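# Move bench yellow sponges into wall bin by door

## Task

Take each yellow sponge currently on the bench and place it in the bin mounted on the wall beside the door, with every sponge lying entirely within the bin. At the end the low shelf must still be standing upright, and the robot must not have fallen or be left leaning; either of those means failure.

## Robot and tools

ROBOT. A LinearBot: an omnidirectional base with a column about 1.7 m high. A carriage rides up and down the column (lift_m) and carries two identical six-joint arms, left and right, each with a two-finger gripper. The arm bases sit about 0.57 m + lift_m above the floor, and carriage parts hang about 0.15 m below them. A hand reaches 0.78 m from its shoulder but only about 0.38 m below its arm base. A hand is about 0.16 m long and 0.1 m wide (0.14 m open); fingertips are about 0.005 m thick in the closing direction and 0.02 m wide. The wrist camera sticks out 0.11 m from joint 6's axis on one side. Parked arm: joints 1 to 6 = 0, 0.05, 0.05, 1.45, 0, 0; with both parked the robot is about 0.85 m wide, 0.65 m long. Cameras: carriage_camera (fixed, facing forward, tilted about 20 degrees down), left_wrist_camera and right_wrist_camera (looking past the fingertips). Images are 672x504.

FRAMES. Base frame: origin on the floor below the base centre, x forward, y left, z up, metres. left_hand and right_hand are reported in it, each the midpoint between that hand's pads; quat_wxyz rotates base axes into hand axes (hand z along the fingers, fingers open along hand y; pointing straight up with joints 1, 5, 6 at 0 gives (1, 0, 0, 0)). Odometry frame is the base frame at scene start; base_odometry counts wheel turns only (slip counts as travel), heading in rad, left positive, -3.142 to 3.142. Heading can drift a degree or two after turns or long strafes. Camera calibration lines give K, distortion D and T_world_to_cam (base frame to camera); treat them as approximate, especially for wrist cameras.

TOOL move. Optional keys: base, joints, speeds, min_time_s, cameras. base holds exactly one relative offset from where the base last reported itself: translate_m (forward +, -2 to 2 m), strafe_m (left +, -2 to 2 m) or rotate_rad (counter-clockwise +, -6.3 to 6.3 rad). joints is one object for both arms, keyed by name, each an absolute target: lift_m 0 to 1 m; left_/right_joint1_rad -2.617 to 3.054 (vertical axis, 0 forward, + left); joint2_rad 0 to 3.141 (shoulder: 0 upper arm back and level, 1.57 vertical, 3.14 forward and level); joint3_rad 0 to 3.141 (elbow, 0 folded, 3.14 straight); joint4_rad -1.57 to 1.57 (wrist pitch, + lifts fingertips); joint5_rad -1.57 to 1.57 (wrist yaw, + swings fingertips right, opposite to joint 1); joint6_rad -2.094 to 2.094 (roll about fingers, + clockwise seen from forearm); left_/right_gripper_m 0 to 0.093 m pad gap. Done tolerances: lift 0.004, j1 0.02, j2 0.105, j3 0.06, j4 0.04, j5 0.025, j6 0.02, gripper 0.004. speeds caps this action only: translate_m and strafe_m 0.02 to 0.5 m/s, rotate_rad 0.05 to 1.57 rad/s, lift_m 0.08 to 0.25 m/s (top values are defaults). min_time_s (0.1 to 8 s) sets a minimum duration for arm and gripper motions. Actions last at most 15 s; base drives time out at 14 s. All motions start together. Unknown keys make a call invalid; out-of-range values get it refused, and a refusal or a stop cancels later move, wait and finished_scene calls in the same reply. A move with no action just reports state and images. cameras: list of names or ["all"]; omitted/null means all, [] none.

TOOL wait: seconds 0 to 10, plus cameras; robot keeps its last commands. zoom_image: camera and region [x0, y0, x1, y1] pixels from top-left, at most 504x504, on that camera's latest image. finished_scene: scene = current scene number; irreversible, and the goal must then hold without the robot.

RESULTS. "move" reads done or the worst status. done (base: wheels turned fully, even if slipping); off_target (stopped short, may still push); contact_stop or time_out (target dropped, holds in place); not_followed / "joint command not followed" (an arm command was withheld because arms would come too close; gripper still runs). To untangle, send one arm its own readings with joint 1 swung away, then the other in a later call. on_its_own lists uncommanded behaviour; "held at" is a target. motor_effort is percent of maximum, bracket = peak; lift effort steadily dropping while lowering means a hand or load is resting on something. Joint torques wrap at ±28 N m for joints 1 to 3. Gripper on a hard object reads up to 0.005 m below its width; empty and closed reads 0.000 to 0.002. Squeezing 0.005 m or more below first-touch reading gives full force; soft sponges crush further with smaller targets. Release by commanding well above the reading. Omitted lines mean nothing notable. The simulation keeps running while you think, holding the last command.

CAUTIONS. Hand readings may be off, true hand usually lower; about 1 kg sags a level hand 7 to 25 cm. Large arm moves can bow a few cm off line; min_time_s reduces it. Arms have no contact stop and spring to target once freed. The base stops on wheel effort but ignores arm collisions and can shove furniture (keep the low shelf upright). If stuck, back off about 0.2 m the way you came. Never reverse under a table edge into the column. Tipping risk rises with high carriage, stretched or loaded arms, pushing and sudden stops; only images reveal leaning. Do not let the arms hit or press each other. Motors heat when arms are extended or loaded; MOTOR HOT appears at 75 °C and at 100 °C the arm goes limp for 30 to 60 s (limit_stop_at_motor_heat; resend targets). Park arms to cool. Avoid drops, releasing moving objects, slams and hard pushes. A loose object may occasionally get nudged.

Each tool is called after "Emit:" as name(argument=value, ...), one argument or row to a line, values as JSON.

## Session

Emit:
move(
  cameras=["carriage_camera"],
)

Scene clock: 0.00 s.
Joint torques (N m): no reading
Motor temperatures (°C): left_arm=[26 34 31 26 27 26 27] | right_arm=[24 34 35 33 28 28 29]
base_odometry: x=+0.000 y=+0.000 heading=+0.000
base_status: not commanded
joint_positions: lift_m=+0.300 left_joint1_rad=+0.011 left_joint2_rad=+0.040 left_joint3_rad=+0.066 left_joint4_rad=+1.415 left_joint5_rad=-0.030 left_joint6_rad=+0.020 left_gripper_m=+0.09396 right_joint1_rad=-0.013 right_joint2_rad=+0.047 right_joint3_rad=+0.054 right_joint4_rad=+1.452 right_joint5_rad=+0.046 right_joint6_rad=+0.043 right_gripper_m=+0.09396
joint_status: not commanded
motor_effort: lift_m=+32 drive_wheels=+3
left_hand: x=+0.2575 y=+0.3050 z=+1.3148 quat_wxyz=(+0.998, -0.015, +0.065, +0.016) (m; base frame)
right_hand: x=+0.2541 y=-0.3078 z=+1.3127 quat_wxyz=(+0.998, +0.025, +0.055, +0.014) (m; base frame)
pictures: carriage_camera
camera_calibration:
carriage_camera: T_world_to_cam=[[-0.0304006, -0.99913, 0.0285537, -0.0279869], [-0.377475, -0.0149754, -0.925899, 1.25451], [0.925521, -0.0389262, -0.376692, 0.357995], [0, 0, 0, 1]] pos_world=[0.141365, 0.00475973, 1.2972]

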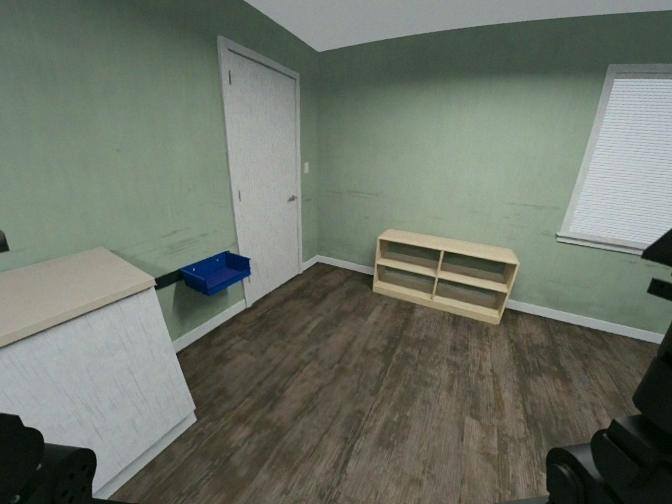

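Emit:
move(
  base={"rotate_rad": -2.05},
  joints={"lift_m": 0.75},
  cameras=["carriage_camera"],
)

Scene clock: 13.10 s.
Joint torques (N m): left_arm=[-0.18 4.94 4.41 -0.14 -0.06 -0.08] | right_arm=[-0.35 4.51 5.89 -0.18 0.02 0.06]
move: done
base_odometry: x=+0.000 y=+0.000 heading=-2.050
base_status: done
joint_positions: lift_m=+0.750 left_joint1_rad=+0.011 left_joint2_rad=+0.040 left_joint3_rad=+0.066 left_joint4_rad=+1.413 left_joint5_rad=-0.030 left_joint6_rad=+0.020 left_gripper_m=+0.09397 right_joint1_rad=-0.013 right_joint2_rad=+0.047 right_joint3_rad=+0.054 right_joint4_rad=+1.452 right_joint5_rad=+0.046 right_joint6_rad=+0.043 right_gripper_m=+0.09397
joint_status: all done
motor_effort: lift_m=+33(40) drive_wheels=+7(18)
left_hand: x=+0.2579 y=+0.3050 z=+1.7647 quat_wxyz=(+0.998, -0.015, +0.066, +0.016) (m; base frame)
right_hand: x=+0.2542 y=-0.3078 z=+1.7626 quat_wxyz=(+0.998, +0.025, +0.055, +0.014) (m; base frame)
pictures: carriage_camera
camera_calibration:
carriage_camera: T_world_to_cam=[[-0.0304006, -0.99913, 0.0285537, -0.0408338], [-0.377475, -0.0149754, -0.925899, 1.67109], [0.925521, -0.0389262, -0.376692, 0.527477], [0, 0, 0, 1]]

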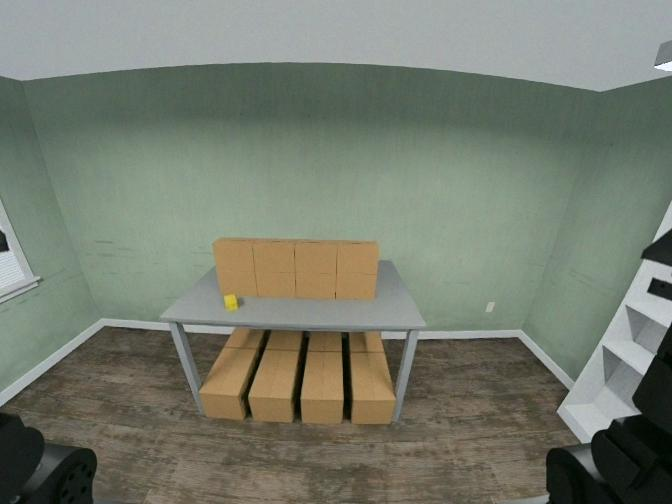

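Emit:
move(
  base={"rotate_rad": -0.04},
  cameras=[],
)

Emit:
move(
  base={"strafe_m": 0.25},
  cameras=[],
  speeds={"strafe_m": 0.25},
)

Emit:
move(
  base={"translate_m": 0.69},
  joints={"left_joint1_rad": 0, "left_joint2_rad": 1.9, "left_joint3_rad": 1.8, "left_joint4_rad": -0.6, "left_joint5_rad": 0, "left_joint6_rad": 0, "right_joint1_rad": 0, "right_joint2_rad": 1.9, "right_joint3_rad": 1.8, "right_joint4_rad": -0.6, "right_joint5_rad": 0, "right_joint6_rad": 0},
  speeds={"translate_m": 0.25},
  min_time_s=3,
)

Emit:
move(
  base={"translate_m": 0.06},
  joints={"left_joint2_rad": 2.5, "left_joint3_rad": 2.67, "left_joint4_rad": -1.35, "right_joint2_rad": 2.5, "right_joint3_rad": 2.67, "right_joint4_rad": -1.35},
  speeds={"translate_m": 0.1},
  min_time_s=2.5,
)

Scene clock: 33.90 s.
move: done
base_status: done
motor_effort: lift_m=+33(33) drive_wheels=+7(14)
pictures: none

Scene clock: 36.47 s.
move: done
base_status: done
motor_effort: lift_m=+33(33) drive_wheels=-2(19)
pictures: none

Scene clock: 40.50 s.
move: done
base_status: done
joint_status: all done
motor_effort: lift_m=+33(33) drive_wheels=-2(15)

Scene clock: 43.30 s.
Joint torques (N m): left_arm=[-0.7 -15.01 7.09 1.06 -0.01 -0.21] | right_arm=[0.42 -15.12 8.25 0.93 -0.05 -0.02]
move: done
base_odometry: x=-0.154 y=-0.776 heading=-2.089
base_status: done
joint_positions: lift_m=+0.750 left_joint1_rad=+0.007 left_joint2_rad=+2.488 left_joint3_rad=+2.640 left_joint4_rad=-1.340 left_joint5_rad=-0.009 left_joint6_rad=+0.011 left_gripper_m=+0.09397 right_joint1_rad=-0.008 right_joint2_rad=+2.489 right_joint3_rad=+2.645 right_joint4_rad=-1.339 right_joint5_rad=+0.010 right_joint6_rad=+0.008 right_gripper_m=+0.09397
joint_status: all done
motor_effort: lift_m=+33(33) drive_wheels=-2(19)
left_hand: x=+0.7804 y=+0.3050 z=+1.4734 quat_wxyz=(+0.190, +0.001, +0.982, +0.006) (m; base frame)
right_hand: x=+0.7812 y=-0.3056 z=+1.4744 quat_wxyz=(+0.193, +0.009, +0.981, -0.005) (m; base frame)
pictures: carriage_camera, left_wrist_camera, right_wrist_camera
camera_calibration:
carriage_camera: T_world_to_cam=[[-0.0304006, -0.99913, 0.0285537, -0.0408339], [-0.377475, -0.0149754, -0.925899, 1.6711], [0.925521, -0.0389262, -0.376692, 0.527477], [0, 0, 0, 1]]
left_wrist_camera: T_world_to_cam=[[-0.0136925, -0.998978, -0.0430849, 0.385622], [-0.97575, 0.00393516, 0.218853, 0.449851], [-0.21846, 0.0450367, -0.974806, 1.71594], [0, 0, 0, 1]]
right_wrist_camera: T_world_to_cam=[[0.0369207, -0.998042, 0.0504797, -0.422012], [-0.971772, -0.0240786, 0.23469, 0.411275], [-0.233015, -0.0577197, -0.970759, 1.72267], [0, 0, 0, 1]]

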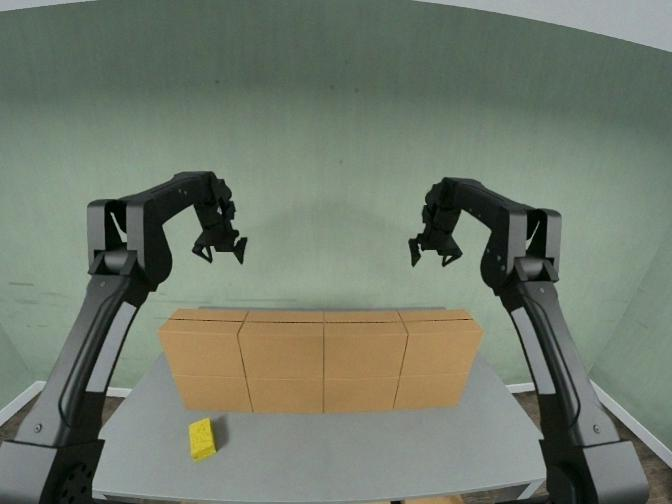

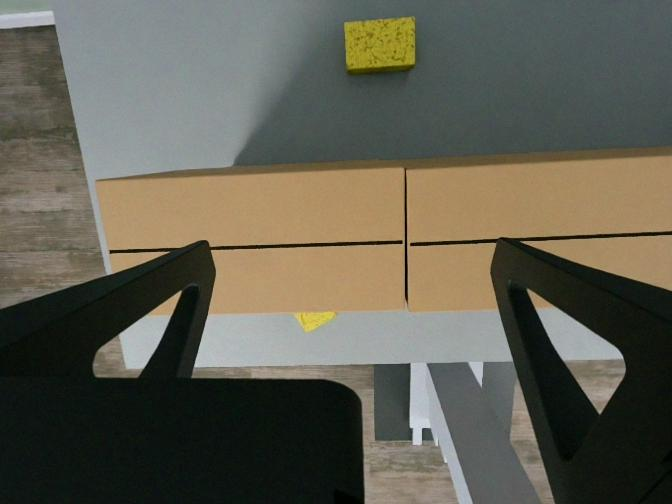

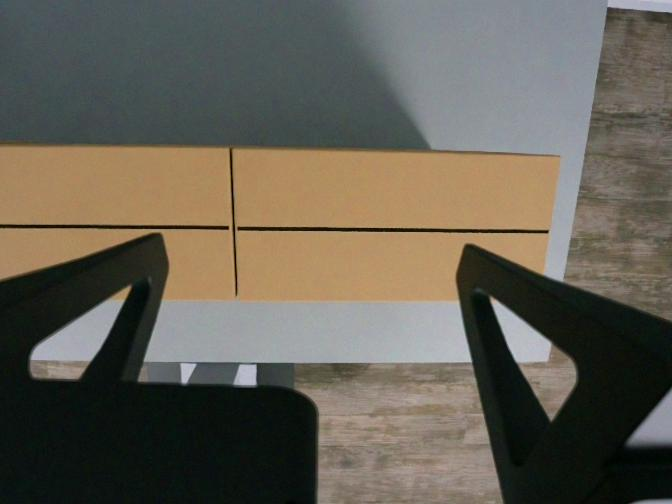

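Emit:
move(
  joints={"left_joint2_rad": 1.9, "left_joint3_rad": 1.8, "left_joint4_rad": -0.6, "right_joint2_rad": 1.9, "right_joint3_rad": 1.8, "right_joint4_rad": -0.6},
  cameras=["left_wrist_camera", "right_wrist_camera"],
  min_time_s=2,
)

Emit:
move(
  base={"strafe_m": 0.42},
  joints={"left_joint1_rad": 0, "left_joint2_rad": 0.05, "left_joint3_rad": 0.05, "left_joint4_rad": 1.45, "right_joint2_rad": 1.2, "right_joint3_rad": 1.2, "right_joint4_rad": 0},
  speeds={"strafe_m": 0.15},
  min_time_s=2.5,
  cameras=[],
)

Emit:
move(
  base={"translate_m": -0.083},
  joints={"lift_m": 0.65, "right_joint1_rad": 0.57, "right_joint2_rad": 2.615, "right_joint3_rad": 1.208, "right_joint4_rad": 0.527},
  min_time_s=3,
  cameras=["carriage_camera", "right_wrist_camera"],
)

Scene clock: 113.93 s.
Motor temperatures (°C): left_arm=[26 60 37 28 27 26 27] | right_arm=[24 53 44 34 28 28 29]
move: done
joint_status: all done
motor_effort: lift_m=+33(33) drive_wheels=-2(2)
pictures: left_wrist_camera, right_wrist_camera
camera_calibration:
left_wrist_camera: T_world_to_cam=[[0.00700984, -0.998828, -0.0478986, 0.380366], [-0.974382, 0.00394507, -0.224865, 1.11338], [0.22479, 0.0482478, -0.973212, 1.44669], [0, 0, 0, 1]]
right_wrist_camera: T_world_to_cam=[[0.012056, -0.997848, 0.0644587, -0.427632], [-0.981901, -0.0239992, -0.187868, 1.04618], [0.189011, -0.0610271, -0.980077, 1.4789], [0, 0, 0, 1]]

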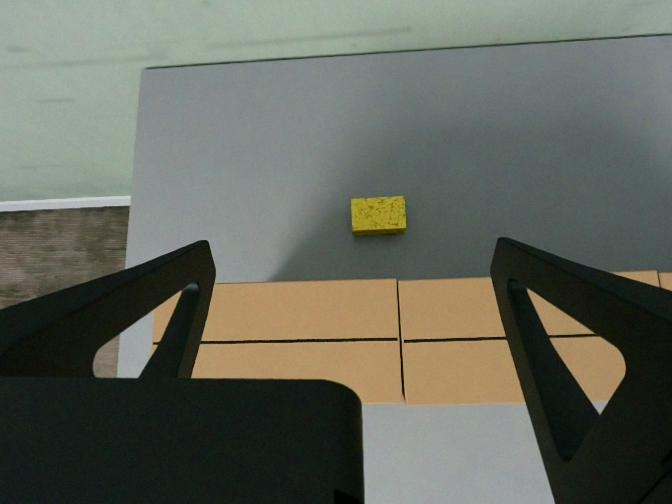

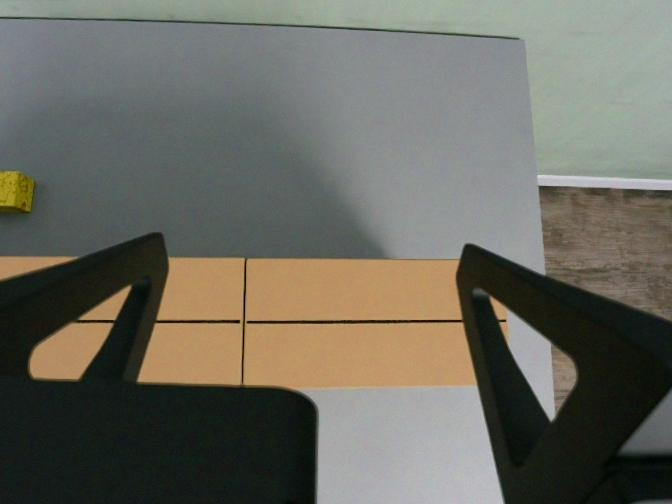

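Scene clock: 117.90 s.
move: done
base_status: done
joint_status: all done
motor_effort: lift_m=+33(33) drive_wheels=+1(16)
pictures: none

Scene clock: 121.20 s.
Joint torques (N m): left_arm=[-0.31 4.37 3.67 -0.16 -0.02 -0.19] | right_arm=[0.24 -13.05 4.66 1.63 -0.02 0]
Motor temperatures (°C): left_arm=[26 55 37 28 27 26 27] | right_arm=[24 52 44 36 28 28 29]
move: done
base_odometry: x=+0.252 y=-0.912 heading=-2.089
base_status: done
joint_positions: lift_m=+0.650 left_joint1_rad=+0.002 left_joint2_rad=+0.053 left_joint3_rad=+0.057 left_joint4_rad=+1.447 left_joint5_rad=-0.006 left_joint6_rad=+0.010 left_gripper_m=+0.09397 right_joint1_rad=+0.564 right_joint2_rad=+2.606 right_joint3_rad=+1.196 right_joint4_rad=+0.508 right_joint5_rad=+0.008 right_joint6_rad=+0.007 right_gripper_m=+0.09398
joint_status: all done
motor_effort: lift_m=+30(31) drive_wheels=+3(12)
left_hand: x=+0.2566 y=+0.3006 z=+1.6634 quat_wxyz=(+0.998, -0.003, +0.060, +0.007) (m; base frame)
right_hand: x=+0.6476 y=-0.0343 z=+1.0541 quat_wxyz=(+0.316, -0.259, +0.908, +0.089) (m; base frame)
pictures: carriage_camera, right_wrist_camera
camera_calibration:
carriage_camera: T_world_to_cam=[[-0.0304006, -0.99913, 0.0285537, -0.0379848], [-0.377475, -0.0149754, -0.925899, 1.57871], [0.925521, -0.0389262, -0.376692, 0.489892], [0, 0, 0, 1]]
right_wrist_camera: T_world_to_cam=[[0.559738, -0.826545, 0.0593052, -0.467105], [-0.825696, -0.562357, -0.0445177, 0.567816], [0.0701465, -0.0240498, -0.997247, 1.1319], [0, 0, 0, 1]]

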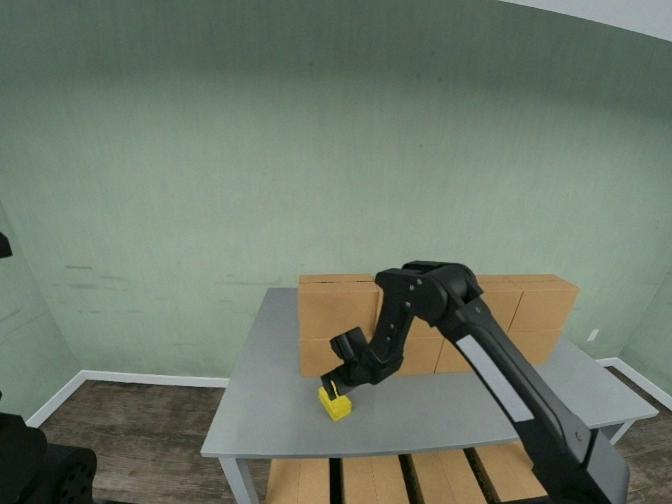

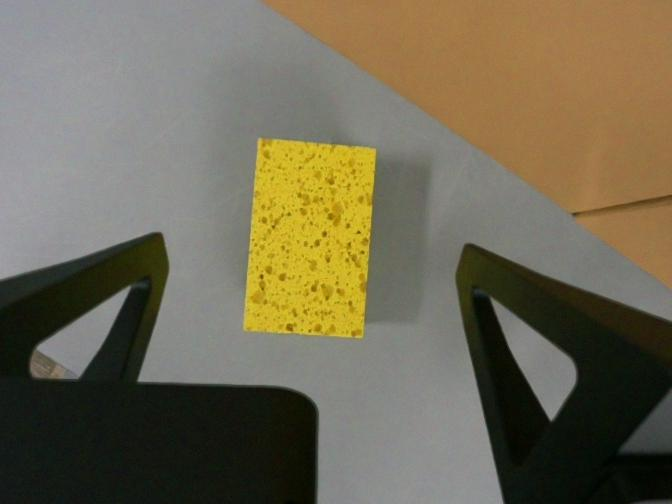

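Emit:
move(
  base={"strafe_m": 0.037},
  joints={"lift_m": 0.565, "right_joint1_rad": 0.505},
  speeds={"lift_m": 0.1},
  min_time_s=0.8,
  cameras=["right_wrist_camera"],
)

Scene clock: 137.97 s.
Joint torques (N m): left_arm=[-0.27 4.42 3.66 -0.15 -0.03 -0.19] | right_arm=[-0.92 -13.85 4.52 1.56 -0.02 -0.01]
Motor temperatures (°C): left_arm=[26 48 36 27 27 26 27] | right_arm=[24 52 42 36 28 28 28]
move: done
base_odometry: x=+0.284 y=-0.930 heading=-2.089
base_status: done
joint_positions: lift_m=+0.565 left_joint1_rad=+0.001 left_joint2_rad=+0.053 left_joint3_rad=+0.057 left_joint4_rad=+1.448 left_joint5_rad=-0.005 left_joint6_rad=+0.010 left_gripper_m=+0.09397 right_joint1_rad=+0.511 right_joint2_rad=+2.614 right_joint3_rad=+1.197 right_joint4_rad=+0.517 right_joint5_rad=+0.007 right_joint6_rad=+0.007 right_gripper_m=+0.09398
joint_status: all done
motor_effort: lift_m=+30(34) drive_wheels=+1(10)
left_hand: x=+0.2563 y=+0.3003 z=+1.5784 quat_wxyz=(+0.998, -0.002, +0.060, +0.006) (m; base frame)
right_hand: x=+0.6609 y=-0.0568 z=+0.9671 quat_wxyz=(+0.319, -0.235, +0.915, +0.081) (m; base frame)
pictures: right_wrist_camera
camera_calibration:
right_wrist_camera: T_world_to_cam=[[0.515563, -0.854812, 0.0590785, -0.460194], [-0.853935, -0.518269, -0.046813, 0.585647], [0.0706349, -0.0263141, -0.997155, 1.04312], [0, 0, 0, 1]]

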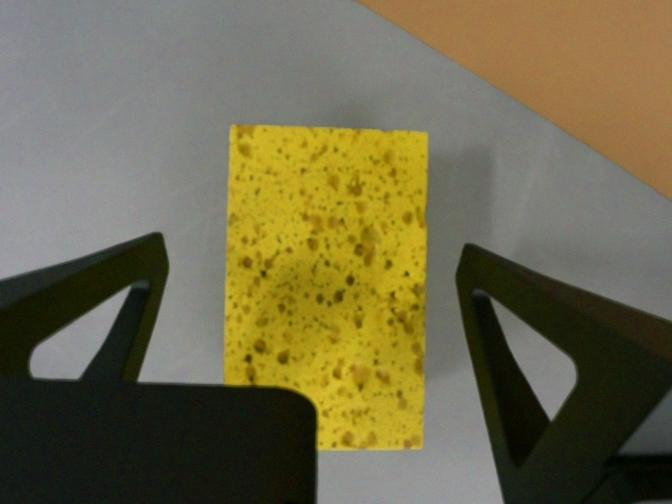

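Emit:
move(
  joints={"right_joint1_rad": 0.497, "lift_m": 0.53},
  speeds={"lift_m": 0.08},
  cameras=["right_wrist_camera"],
)

Scene clock: 143.07 s.
Joint torques (N m): left_arm=[-0.24 4.46 3.73 -0.15 -0.02 -0.2] | right_arm=[-0.95 -14.05 4.4 1.53 -0.02 -0.01]
move: done
base_odometry: x=+0.284 y=-0.930 heading=-2.089
joint_positions: lift_m=+0.530 left_joint1_rad=+0.001 left_joint2_rad=+0.053 left_joint3_rad=+0.057 left_joint4_rad=+1.448 left_joint5_rad=-0.005 left_joint6_rad=+0.010 left_gripper_m=+0.09397 right_joint1_rad=+0.503 right_joint2_rad=+2.616 right_joint3_rad=+1.199 right_joint4_rad=+0.520 right_joint5_rad=+0.007 right_joint6_rad=+0.007 right_gripper_m=+0.09398
joint_status: all done
motor_effort: lift_m=+30(30) drive_wheels=+1(1)
left_hand: x=+0.2563 y=+0.3003 z=+1.5434 quat_wxyz=(+0.998, -0.002, +0.060, +0.006) (m; base frame)
right_hand: x=+0.6634 y=-0.0600 z=+0.9320 quat_wxyz=(+0.321, -0.231, +0.915, +0.080) (m; base frame)
pictures: right_wrist_camera
camera_calibration:
right_wrist_camera: T_world_to_cam=[[0.50856, -0.858991, 0.0591619, -0.457812], [-0.857947, -0.51135, -0.0494787, 0.590081], [0.0727542, -0.0255948, -0.997021, 1.00641], [0, 0, 0, 1]]

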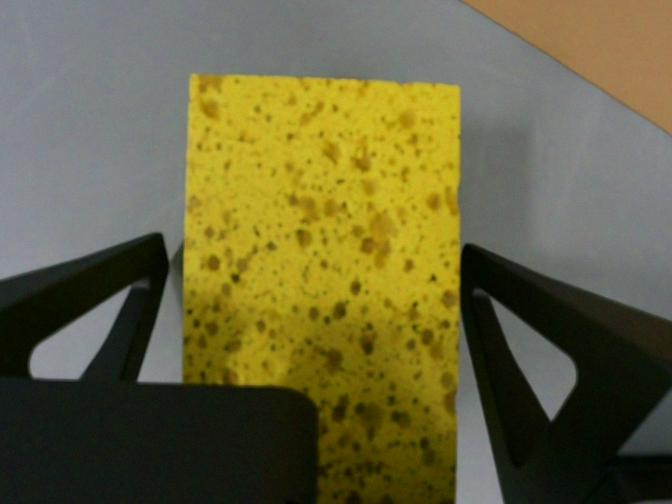

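Emit:
move(
  joints={"right_joint1_rad": 0.487, "right_gripper_m": 0.052},
  min_time_s=2.5,
  cameras=[],
)

Emit:
move(
  joints={"lift_m": 0.7},
  speeds={"lift_m": 0.12},
  cameras=["right_wrist_camera"],
)

Scene clock: 150.90 s.
move: off_target
joint_status: right_gripper_m off_target (ended at +0.05895, target +0.05200); the others done
motor_effort: lift_m=+30(30) drive_wheels=+1(1)
pictures: none

Scene clock: 152.73 s.
Joint torques (N m): left_arm=[-0.21 4.55 3.67 -0.17 -0.04 -0.2] | right_arm=[-1.13 -14.27 4.37 1.51 -0.02 -0.01]
move: done
base_odometry: x=+0.284 y=-0.930 heading=-2.089
joint_positions: lift_m=+0.700 left_joint1_rad=+0.001 left_joint2_rad=+0.052 left_joint3_rad=+0.057 left_joint4_rad=+1.448 left_joint5_rad=-0.005 left_joint6_rad=+0.010 left_gripper_m=+0.09397 right_joint1_rad=+0.495 right_joint2_rad=+2.619 right_joint3_rad=+1.200 right_joint4_rad=+0.521 right_joint5_rad=+0.007 right_joint6_rad=+0.007 right_gripper_m=+0.05892
joint_status: all done
motor_effort: lift_m=+33(39) drive_wheels=+1(1)
left_hand: x=+0.2561 y=+0.3003 z=+1.7132 quat_wxyz=(+0.998, -0.002, +0.059, +0.006) (m; base frame)
right_hand: x=+0.6650 y=-0.0636 z=+1.1007 quat_wxyz=(+0.321, -0.227, +0.916, +0.079) (m; base frame)
pictures: right_wrist_camera
camera_calibration:
right_wrist_camera: T_world_to_cam=[[0.501936, -0.862902, 0.0588286, -0.467173], [-0.861952, -0.50468, -0.0483465, 0.59976], [0.0714078, -0.0264406, -0.997097, 1.17528], [0, 0, 0, 1]]

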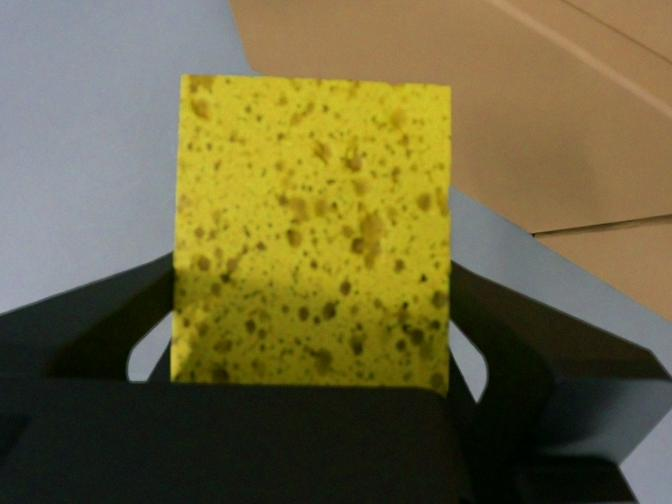

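Emit:
move(
  base={"translate_m": -0.28},
  joints={"right_joint1_rad": 0, "right_joint2_rad": 0.7, "right_joint3_rad": 0.7, "right_joint4_rad": 0},
  speeds={"translate_m": 0.12},
  min_time_s=2.5,
  cameras=[],
)

Emit:
move(
  base={"strafe_m": 0.8},
  speeds={"strafe_m": 0.3},
  cameras=[],
)

Emit:
move(
  base={"rotate_rad": -1.571},
  speeds={"rotate_rad": 0.8},
  cameras=["carriage_camera", "right_wrist_camera"],
)

Scene clock: 196.03 s.
Motor temperatures (°C): left_arm=[26 40 35 27 27 26 27] | right_arm=[24 59 39 38 28 28 30]
move: done
base_status: done
joint_status: all done
motor_effort: lift_m=+33(33) drive_wheels=+2(12)
pictures: none

Scene clock: 200.47 s.
move: done
base_status: done
motor_effort: lift_m=+33(33) drive_wheels=+0(12)
pictures: none

Scene clock: 203.73 s.
Joint torques (N m): left_arm=[-0.27 4.52 3.64 -0.16 -0.05 -0.19] | right_arm=[-0.91 -0.59 6.91 1.92 0 -0.02]
move: done
base_odometry: x=+1.118 y=-1.083 heading=+2.624
base_status: done
joint_positions: lift_m=+0.700 left_joint1_rad=+0.001 left_joint2_rad=+0.052 left_joint3_rad=+0.057 left_joint4_rad=+1.448 left_joint5_rad=-0.004 left_joint6_rad=+0.010 left_gripper_m=+0.09398 right_joint1_rad=+0.006 right_joint2_rad=+0.700 right_joint3_rad=+0.704 right_joint4_rad=+0.000 right_joint5_rad=+0.004 right_joint6_rad=+0.006 right_gripper_m=+0.05892
motor_effort: lift_m=+33(33) drive_wheels=+8(16)
left_hand: x=+0.2559 y=+0.3001 z=+1.7132 quat_wxyz=(+0.998, -0.002, +0.059, +0.005) (m; base frame)
right_hand: x=+0.5346 y=-0.2983 z=+1.6261 quat_wxyz=(+0.708, +0.002, +0.706, +0.003) (m; base frame)
pictures: carriage_camera, right_wrist_camera
camera_calibration:
carriage_camera: T_world_to_cam=[[-0.0304006, -0.99913, 0.0285537, -0.0394059], [-0.377475, -0.0149754, -0.925899, 1.62479], [0.925521, -0.0389262, -0.376692, 0.508639], [0, 0, 0, 1]]
right_wrist_camera: T_world_to_cam=[[-0.0180705, -0.99794, 0.0615582, -0.401888], [-0.58117, -0.0396152, -0.812817, 1.62611], [0.813581, -0.0504638, -0.579257, 0.618849], [0, 0, 0, 1]]

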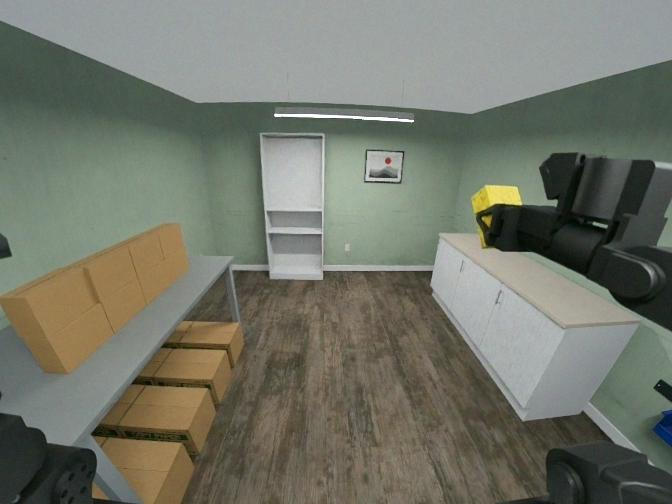

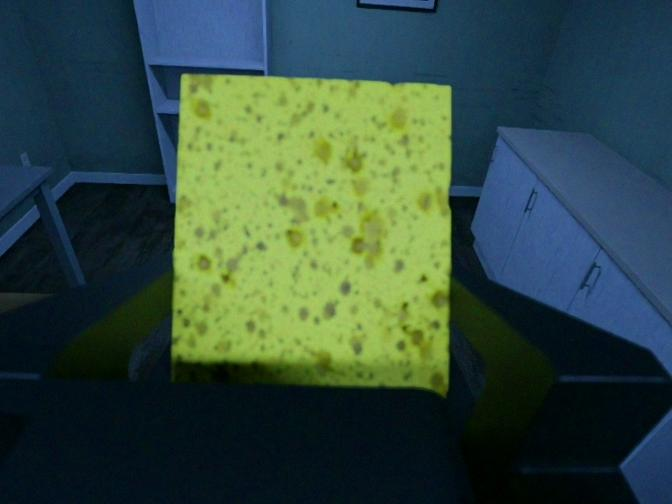

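Emit:
move(
  base={"strafe_m": 1.061},
  speeds={"strafe_m": 0.3},
  cameras=["carriage_camera"],
)

Scene clock: 215.60 s.
Joint torques (N m): left_arm=[-0.21 4.52 3.71 -0.18 -0.05 -0.19] | right_arm=[-0.92 -0.61 6.87 1.92 0.01 -0.01]
Motor temperatures (°C): left_arm=[26 39 35 27 27 26 27] | right_arm=[24 50 41 39 28 28 30]
move: done
base_odometry: x=+0.592 y=-2.004 heading=+2.623
base_status: done
joint_positions: lift_m=+0.700 left_joint1_rad=+0.001 left_joint2_rad=+0.052 left_joint3_rad=+0.057 left_joint4_rad=+1.448 left_joint5_rad=-0.003 left_joint6_rad=+0.009 left_gripper_m=+0.09398 right_joint1_rad=+0.006 right_joint2_rad=+0.700 right_joint3_rad=+0.704 right_joint4_rad=+0.000 right_joint5_rad=+0.004 right_joint6_rad=+0.006 right_gripper_m=+0.05892
motor_effort: lift_m=+33(33) drive_wheels=-3(19)
left_hand: x=+0.2559 y=+0.3000 z=+1.7132 quat_wxyz=(+0.998, -0.001, +0.059, +0.005) (m; base frame)
right_hand: x=+0.5346 y=-0.2982 z=+1.6261 quat_wxyz=(+0.708, +0.001, +0.706, +0.003) (m; base frame)
pictures: carriage_camera
camera_calibration:
carriage_camera: T_world_to_cam=[[-0.0304006, -0.99913, 0.0285537, -0.0394059], [-0.377475, -0.0149754, -0.925899, 1.62479], [0.925521, -0.0389262, -0.376692, 0.508639], [0, 0, 0, 1]]

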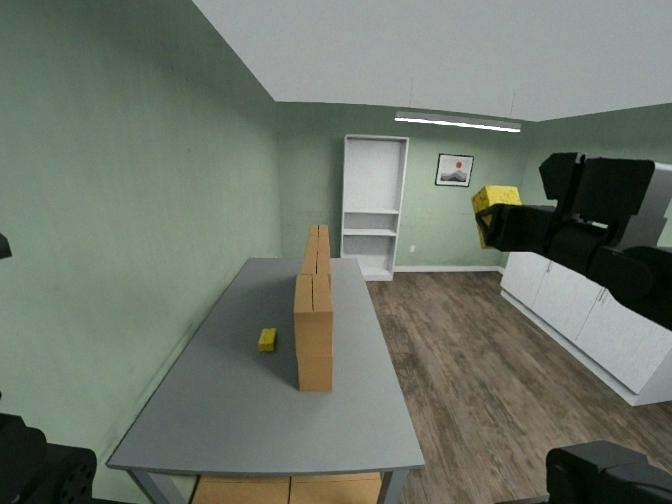

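Emit:
move(
  base={"translate_m": 0.125},
  joints={"lift_m": 0.65, "left_joint1_rad": -0.04, "left_joint2_rad": 2.747, "left_joint3_rad": 1.81, "left_joint4_rad": 0.055},
  min_time_s=3.5,
  speeds={"translate_m": 0.1},
  cameras=["carriage_camera", "left_wrist_camera"],
)

Scene clock: 230.87 s.
Joint torques (N m): left_arm=[-0.7 -16.23 6.58 1.58 -0.05 -0.19] | right_arm=[-0.92 -0.68 7.76 2.04 0 -0.01]
Motor temperatures (°C): left_arm=[26 40 35 27 27 26 27] | right_arm=[24 45 42 40 28 28 31]
move: done
base_odometry: x=+0.484 y=-1.943 heading=+2.624
base_status: done
joint_positions: lift_m=+0.650 left_joint1_rad=-0.033 left_joint2_rad=+2.738 left_joint3_rad=+1.783 left_joint4_rad=+0.063 left_joint5_rad=-0.003 left_joint6_rad=+0.009 left_gripper_m=+0.09398 right_joint1_rad=+0.006 right_joint2_rad=+0.701 right_joint3_rad=+0.694 right_joint4_rad=-0.012 right_joint5_rad=+0.004 right_joint6_rad=+0.006 right_gripper_m=+0.05892
joint_status: all done
motor_effort: lift_m=+30(32) drive_wheels=+0(12)
left_hand: x=+0.8331 y=+0.2800 z=+1.0911 quat_wxyz=(+0.332, +0.019, +0.943, -0.003) (m; base frame)
right_hand: x=+0.5354 y=-0.2982 z=+1.5683 quat_wxyz=(+0.700, +0.001, +0.714, +0.003) (m; base frame)
pictures: carriage_camera, left_wrist_camera
camera_calibration:
carriage_camera: T_world_to_cam=[[-0.0304006, -0.99913, 0.0285537, -0.0379846], [-0.377475, -0.0149754, -0.925899, 1.5787], [0.925521, -0.0389262, -0.376692, 0.489889], [0, 0, 0, 1]]
left_wrist_camera: T_world_to_cam=[[-0.0426312, -0.998234, -0.0413608, 0.366925], [-0.996226, 0.0456056, -0.073857, 0.909727], [0.0756129, 0.038056, -0.996411, 1.13648], [0, 0, 0, 1]]

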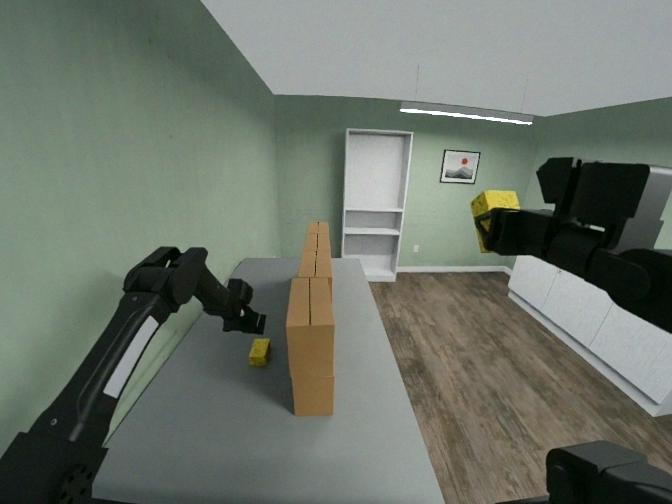

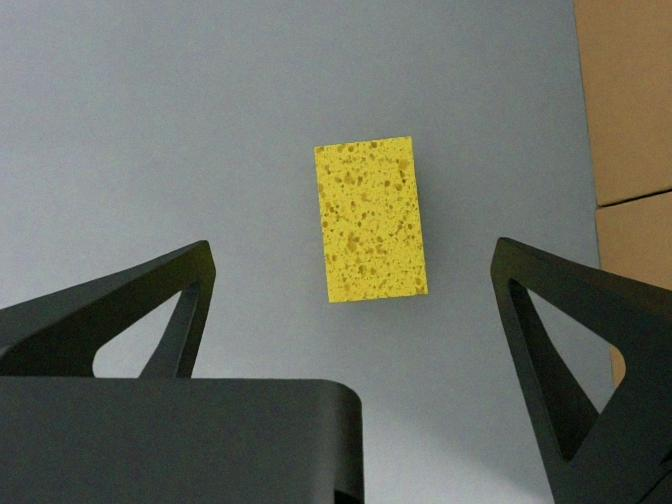

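Emit:
move(
  base={"strafe_m": -0.064},
  joints={"left_joint1_rad": 0.052},
  min_time_s=1.0,
  speeds={"strafe_m": 0.1},
  cameras=[],
)

Emit:
move(
  base={"translate_m": 0.025},
  joints={"lift_m": 0.535},
  speeds={"translate_m": 0.1, "lift_m": 0.1},
  cameras=["left_wrist_camera"],
)

Scene clock: 256.57 s.
Motor temperatures (°C): left_arm=[26 51 36 30 27 26 27] | right_arm=[24 41 42 44 28 28 31]
move: done
base_status: done
joint_status: all done
motor_effort: lift_m=+30(30) drive_wheels=+1(16)
pictures: none

Scene clock: 258.13 s.
Joint torques (N m): left_arm=[0.12 -16.96 6.17 1.67 -0.07 -0.19] | right_arm=[-0.9 -0.91 7.76 2.03 0.02 0]
move: done
base_odometry: x=+0.494 y=-1.874 heading=+2.624
base_status: done
joint_positions: lift_m=+0.535 left_joint1_rad=+0.048 left_joint2_rad=+2.745 left_joint3_rad=+1.788 left_joint4_rad=+0.053 left_joint5_rad=-0.002 left_joint6_rad=+0.009 left_gripper_m=+0.09398 right_joint1_rad=+0.006 right_joint2_rad=+0.702 right_joint3_rad=+0.694 right_joint4_rad=-0.011 right_joint5_rad=+0.003 right_joint6_rad=+0.006 right_gripper_m=+0.05892
joint_status: all done
motor_effort: lift_m=+30(31) drive_wheels=+7(12)
left_hand: x=+0.8310 y=+0.3292 z=+0.9725 quat_wxyz=(+0.327, -0.019, +0.945, +0.010) (m; base frame)
right_hand: x=+0.5357 y=-0.2981 z=+1.4531 quat_wxyz=(+0.700, +0.001, +0.714, +0.003) (m; base frame)
pictures: left_wrist_camera
camera_calibration:
left_wrist_camera: T_world_to_cam=[[0.0376046, -0.998466, -0.0406502, 0.343682], [-0.99741, -0.035007, -0.0628289, 0.913436], [0.0613095, 0.0429075, -0.997196, 1.02762], [0, 0, 0, 1]]

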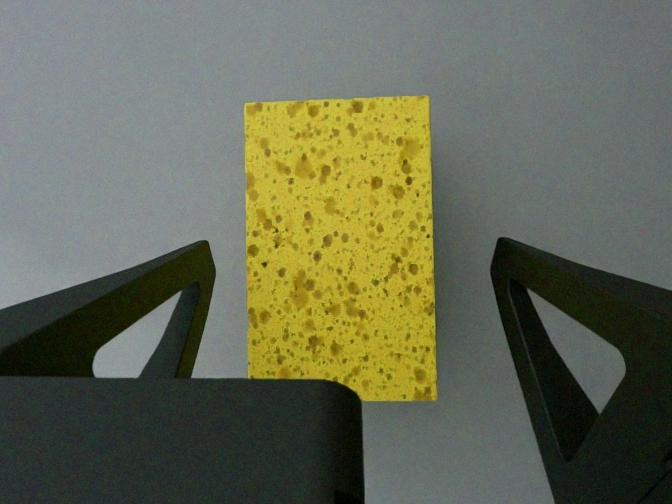

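Emit:
move(
  joints={"lift_m": 0.502, "left_joint1_rad": 0.064},
  speeds={"lift_m": 0.08},
  cameras=["left_wrist_camera"],
)

Scene clock: 265.17 s.
Joint torques (N m): left_arm=[0.29 -17.21 5.98 1.65 -0.05 -0.19] | right_arm=[-0.92 -0.92 7.82 2.05 0.01 0]
Motor temperatures (°C): left_arm=[26 56 36 31 27 26 27] | right_arm=[24 40 43 44 28 28 31]
move: done
base_odometry: x=+0.494 y=-1.874 heading=+2.624
joint_positions: lift_m=+0.502 left_joint1_rad=+0.058 left_joint2_rad=+2.748 left_joint3_rad=+1.791 left_joint4_rad=+0.052 left_joint5_rad=-0.002 left_joint6_rad=+0.009 left_gripper_m=+0.09398 right_joint1_rad=+0.006 right_joint2_rad=+0.702 right_joint3_rad=+0.694 right_joint4_rad=-0.011 right_joint5_rad=+0.003 right_joint6_rad=+0.006 right_gripper_m=+0.05892
joint_status: all done
motor_effort: lift_m=+30(31) drive_wheels=+7(7)
left_hand: x=+0.8307 y=+0.3352 z=+0.9386 quat_wxyz=(+0.327, -0.024, +0.945, +0.012) (m; base frame)
right_hand: x=+0.5357 y=-0.2981 z=+1.4201 quat_wxyz=(+0.700, +0.001, +0.714, +0.003) (m; base frame)
pictures: left_wrist_camera
camera_calibration:
left_wrist_camera: T_world_to_cam=[[0.0474593, -0.998046, -0.0406378, 0.339971], [-0.997085, -0.0449019, -0.0616868, 0.91322], [0.0597416, 0.0434469, -0.997268, 0.9948], [0, 0, 0, 1]]

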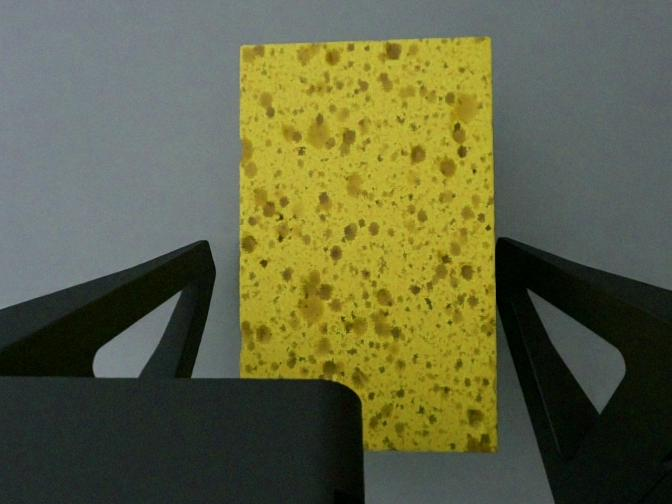

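Emit:
move(
  joints={"left_joint1_rad": 0.046},
  min_time_s=0.6,
  cameras=[],
)

Emit:
move(
  joints={"lift_m": 0.495},
  speeds={"lift_m": 0.08},
  cameras=["left_wrist_camera"],
)

Scene clock: 273.87 s.
move: done
joint_status: all done
motor_effort: lift_m=+30(30) drive_wheels=+7(7)
pictures: none

Scene clock: 274.53 s.
Joint torques (N m): left_arm=[-0.7 -17.24 5.89 1.61 -0.07 -0.15] | right_arm=[-0.92 -0.91 7.82 2.04 0.01 0]
move: done
base_odometry: x=+0.494 y=-1.874 heading=+2.624
joint_positions: lift_m=+0.495 left_joint1_rad=+0.053 left_joint2_rad=+2.748 left_joint3_rad=+1.792 left_joint4_rad=+0.058 left_joint5_rad=-0.001 left_joint6_rad=+0.006 left_gripper_m=+0.09398 right_joint1_rad=+0.006 right_joint2_rad=+0.702 right_joint3_rad=+0.693 right_joint4_rad=-0.012 right_joint5_rad=+0.003 right_joint6_rad=+0.006 right_gripper_m=+0.05892
joint_status: all done
motor_effort: lift_m=+29(32) drive_wheels=+6(7)
left_hand: x=+0.8327 y=+0.3318 z=+0.9332 quat_wxyz=(+0.330, -0.022, +0.944, +0.010) (m; base frame)
right_hand: x=+0.5357 y=-0.2981 z=+1.4126 quat_wxyz=(+0.700, +0.001, +0.715, +0.003) (m; base frame)
pictures: left_wrist_camera
camera_calibration:
left_wrist_camera: T_world_to_cam=[[0.0444262, -0.998301, -0.0376894, 0.336191], [-0.996694, -0.0417224, -0.0697218, 0.920836], [0.0680309, 0.0406623, -0.996854, 0.983084], [0, 0, 0, 1]]

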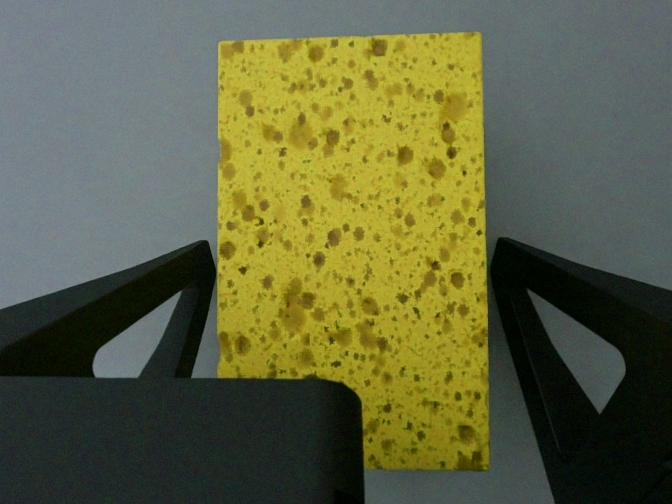

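Emit:
move(
  joints={"lift_m": 0.5, "left_gripper_m": 0.052},
  min_time_s=2.5,
  cameras=[],
)

Emit:
move(
  joints={"lift_m": 0.68},
  speeds={"lift_m": 0.12},
  cameras=["left_wrist_camera", "right_wrist_camera"],
)

Scene clock: 282.20 s.
move: off_target
joint_status: left_gripper_m off_target (ended at +0.05857, target +0.05200); the others done
motor_effort: lift_m=+33(38) drive_wheels=+7(7)
pictures: none

Scene clock: 284.10 s.
Joint torques (N m): left_arm=[-0.7 -17.7 5.6 1.67 -0.07 -0.15] | right_arm=[-0.91 -0.92 7.86 2.01 0.01 -0.01]
move: done
base_odometry: x=+0.494 y=-1.874 heading=+2.624
joint_positions: lift_m=+0.680 left_joint1_rad=+0.053 left_joint2_rad=+2.752 left_joint3_rad=+1.795 left_joint4_rad=+0.053 left_joint5_rad=-0.001 left_joint6_rad=+0.006 left_gripper_m=+0.05854 right_joint1_rad=+0.006 right_joint2_rad=+0.702 right_joint3_rad=+0.693 right_joint4_rad=-0.008 right_joint5_rad=+0.003 right_joint6_rad=+0.006 right_gripper_m=+0.05892
joint_status: all done
motor_effort: lift_m=+32(41) drive_wheels=+7(7)
left_hand: x=+0.8315 y=+0.3318 z=+1.1157 quat_wxyz=(+0.327, -0.022, +0.945, +0.010) (m; base frame)
right_hand: x=+0.5359 y=-0.2981 z=+1.5981 quat_wxyz=(+0.701, +0.001, +0.713, +0.003) (m; base frame)
pictures: left_wrist_camera, right_wrist_camera
camera_calibration:
left_wrist_camera: T_world_to_cam=[[0.044168, -0.998315, -0.0376299, 0.34321], [-0.997148, -0.0417465, -0.0628708, 0.925112], [0.061194, 0.0402995, -0.997312, 1.17137], [0, 0, 0, 1]]
right_wrist_camera: T_world_to_cam=[[-0.0156081, -0.997951, 0.0620439, -0.402041], [-0.598354, -0.0403919, -0.800213, 1.59293], [0.80108, -0.049614, -0.596498, 0.63619], [0, 0, 0, 1]]

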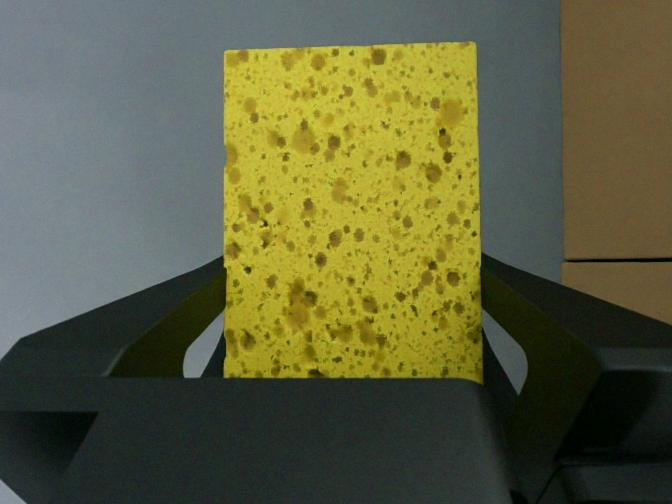

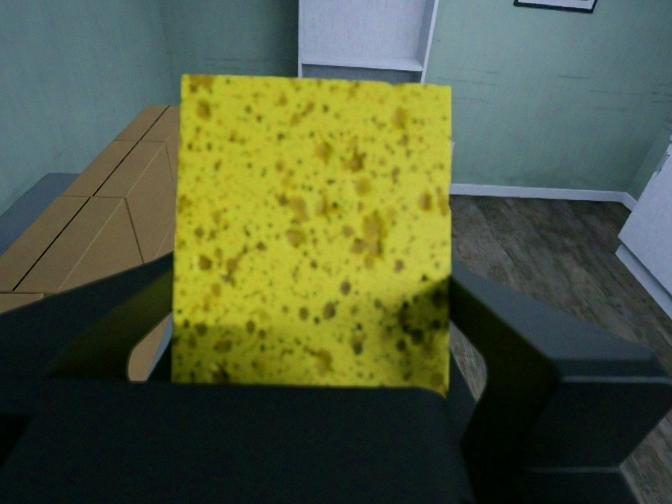

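Emit:
move(
  base={"translate_m": -0.15},
  joints={"left_joint1_rad": 0, "left_joint2_rad": 0.7, "left_joint3_rad": 0.7, "left_joint4_rad": 0},
  speeds={"translate_m": 0.1},
  min_time_s=3,
  cameras=[],
)

Emit:
move(
  base={"strafe_m": -1.2},
  joints={"lift_m": 0.4},
  speeds={"strafe_m": 0.3, "lift_m": 0.1},
  cameras=[],
)

Emit:
move(
  base={"rotate_rad": -1.571},
  speeds={"rotate_rad": 0.8},
  cameras=["carriage_camera"],
)

Emit:
zoom_image(
  camera="carriage_camera",
  region=[80, 220, 420, 400],
)

Scene clock: 312.57 s.
Motor temperatures (°C): left_arm=[26 69 37 32 27 26 29] | right_arm=[24 37 45 45 28 28 31]
move: done
base_status: done
joint_status: all done
motor_effort: lift_m=+32(32) drive_wheels=+2(9)
pictures: none

Scene clock: 318.20 s.
Motor temperatures (°C): left_arm=[26 64 37 33 27 26 29] | right_arm=[24 36 46 45 28 28 31]
move: done
base_status: done
joint_status: all done
motor_effort: lift_m=+31(32) drive_wheels=+1(14)
pictures: none

Scene clock: 321.47 s.
Joint torques (N m): left_arm=[-0.58 -0.59 5.12 2.24 -0.07 -0.15] | right_arm=[-0.87 -0.92 7.83 2.03 0.02 -0.02]
move: done
base_odometry: x=+1.218 y=-0.906 heading=+1.053
base_status: done
joint_positions: lift_m=+0.400 left_joint1_rad=+0.006 left_joint2_rad=+0.703 left_joint3_rad=+0.708 left_joint4_rad=-0.006 left_joint5_rad=-0.001 left_joint6_rad=+0.006 left_gripper_m=+0.05854 right_joint1_rad=+0.006 right_joint2_rad=+0.702 right_joint3_rad=+0.693 right_joint4_rad=-0.011 right_joint5_rad=+0.003 right_joint6_rad=+0.006 right_gripper_m=+0.05892
motor_effort: lift_m=+31(31) drive_wheels=+8(15)
left_hand: x=+0.5350 y=+0.3014 z=+1.3261 quat_wxyz=(+0.707, +0.000, +0.707, +0.004) (m; base frame)
right_hand: x=+0.5358 y=-0.2982 z=+1.3176 quat_wxyz=(+0.700, +0.001, +0.714, +0.003) (m; base frame)
pictures: carriage_camera
camera_calibration:
carriage_camera: T_world_to_cam=[[-0.0304006, -0.99913, 0.0285537, -0.0308449], [-0.377475, -0.0149754, -0.925899, 1.34719], [0.925521, -0.0389262, -0.376692, 0.395699], [0, 0, 0, 1]]

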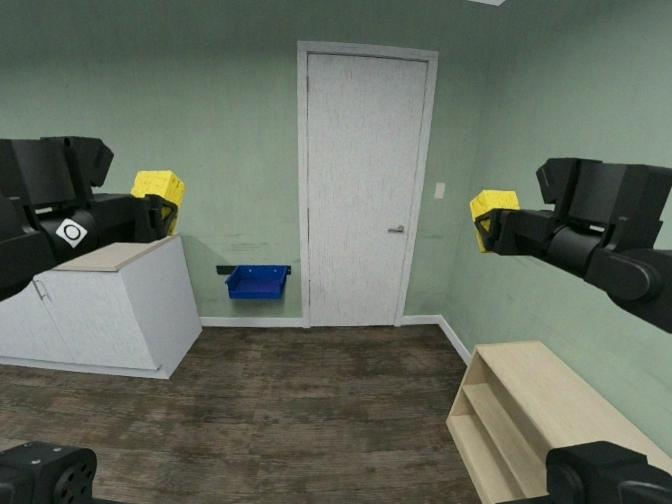

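Scaled by 1.482 from the camera's 672x504 image, which has a finer 960x720 frame.

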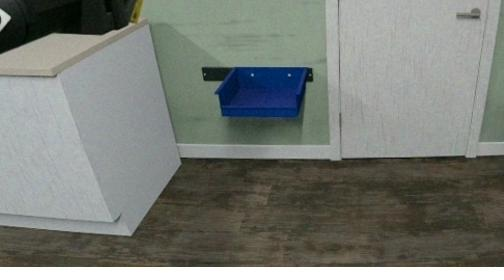

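Emit:
move(
  base={"strafe_m": 0.56},
  speeds={"strafe_m": 0.3},
  cameras=[],
)

Emit:
move(
  base={"translate_m": 0.9},
  speeds={"translate_m": 0.3},
  cameras=["carriage_camera"],
)

Emit:
move(
  joints={"right_joint1_rad": 0.34, "right_joint2_rad": 2.615, "right_joint3_rad": 1.208, "right_joint4_rad": 0.527, "lift_m": 0.4},
  min_time_s=3,
  cameras=["carriage_camera", "right_wrist_camera"],
)

Scene clock: 346.50 s.
Motor temperatures (°C): left_arm=[26 50 38 38 27 26 29] | right_arm=[24 35 46 47 28 28 32]
move: done
base_status: done
motor_effort: lift_m=+31(31) drive_wheels=-3(21)
pictures: none

Scene clock: 351.00 s.
move: done
base_status: done
motor_effort: lift_m=+31(31) drive_wheels=-3(17)
pictures: carriage_camera
camera_calibration:
carriage_camera: T_world_to_cam=[[-0.0304006, -0.99913, 0.0285537, -0.0308449], [-0.377475, -0.0149754, -0.925899, 1.34719], [0.925521, -0.0389262, -0.376692, 0.395699], [0, 0, 0, 1]]

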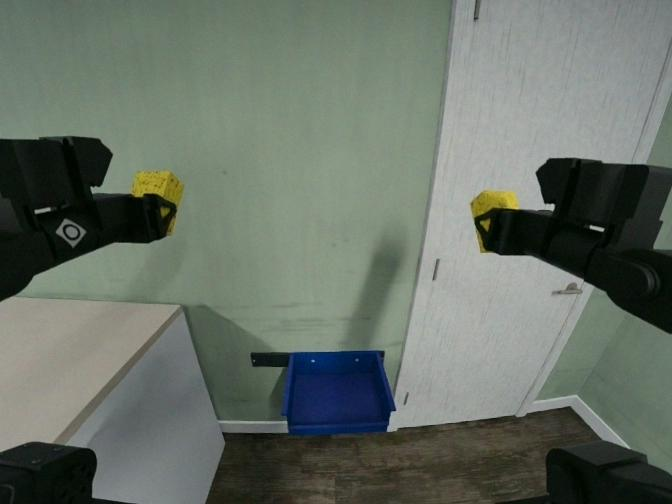

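Scene clock: 354.30 s.
Joint torques (N m): left_arm=[-0.59 -0.42 5.14 2.25 -0.07 -0.15] | right_arm=[0.34 -13.15 4.96 1.62 0.02 -0.01]
move: done
base_odometry: x=+1.178 y=+0.154 heading=+1.053
joint_positions: lift_m=+0.400 left_joint1_rad=+0.006 left_joint2_rad=+0.701 left_joint3_rad=+0.708 left_joint4_rad=-0.006 left_joint5_rad=-0.001 left_joint6_rad=+0.006 left_gripper_m=+0.05854 right_joint1_rad=+0.333 right_joint2_rad=+2.607 right_joint3_rad=+1.192 right_joint4_rad=+0.508 right_joint5_rad=+0.003 right_joint6_rad=+0.006 right_gripper_m=+0.05890
joint_status: all done
motor_effort: lift_m=+31(31) drive_wheels=-2(3)
left_hand: x=+0.5348 y=+0.3014 z=+1.3264 quat_wxyz=(+0.707, +0.000, +0.707, +0.004) (m; base frame)
right_hand: x=+0.6948 y=-0.1377 z=+0.8024 quat_wxyz=(+0.321, -0.153, +0.933, +0.054) (m; base frame)
pictures: carriage_camera, right_wrist_camera
camera_calibration:
carriage_camera: T_world_to_cam=[[-0.0304006, -0.99913, 0.0285537, -0.0308449], [-0.377475, -0.0149754, -0.925899, 1.34719], [0.925521, -0.0389262, -0.376692, 0.3957], [0, 0, 0, 1]]
right_wrist_camera: T_world_to_cam=[[0.359117, -0.931625, 0.0557617, -0.436338], [-0.931586, -0.361431, -0.038921, 0.63421], [0.0564138, -0.0379696, -0.997685, 0.883093], [0, 0, 0, 1]]

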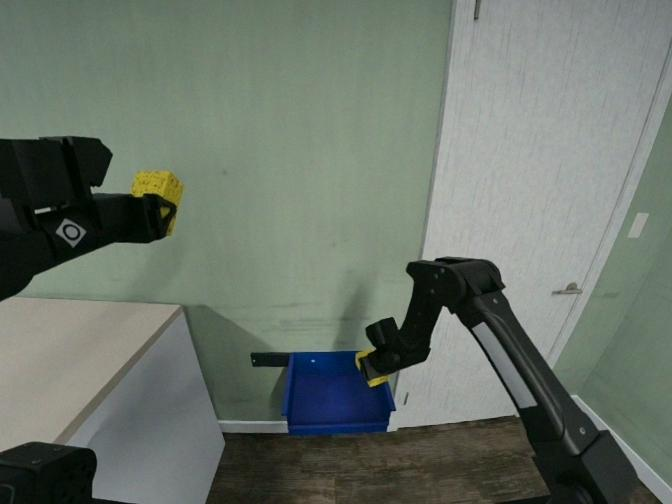

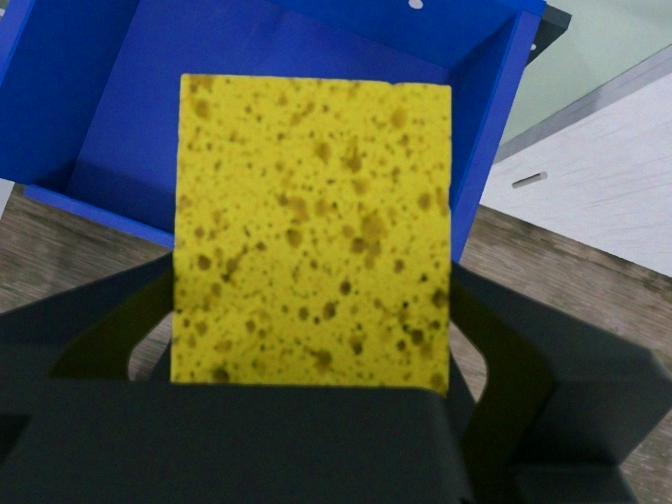

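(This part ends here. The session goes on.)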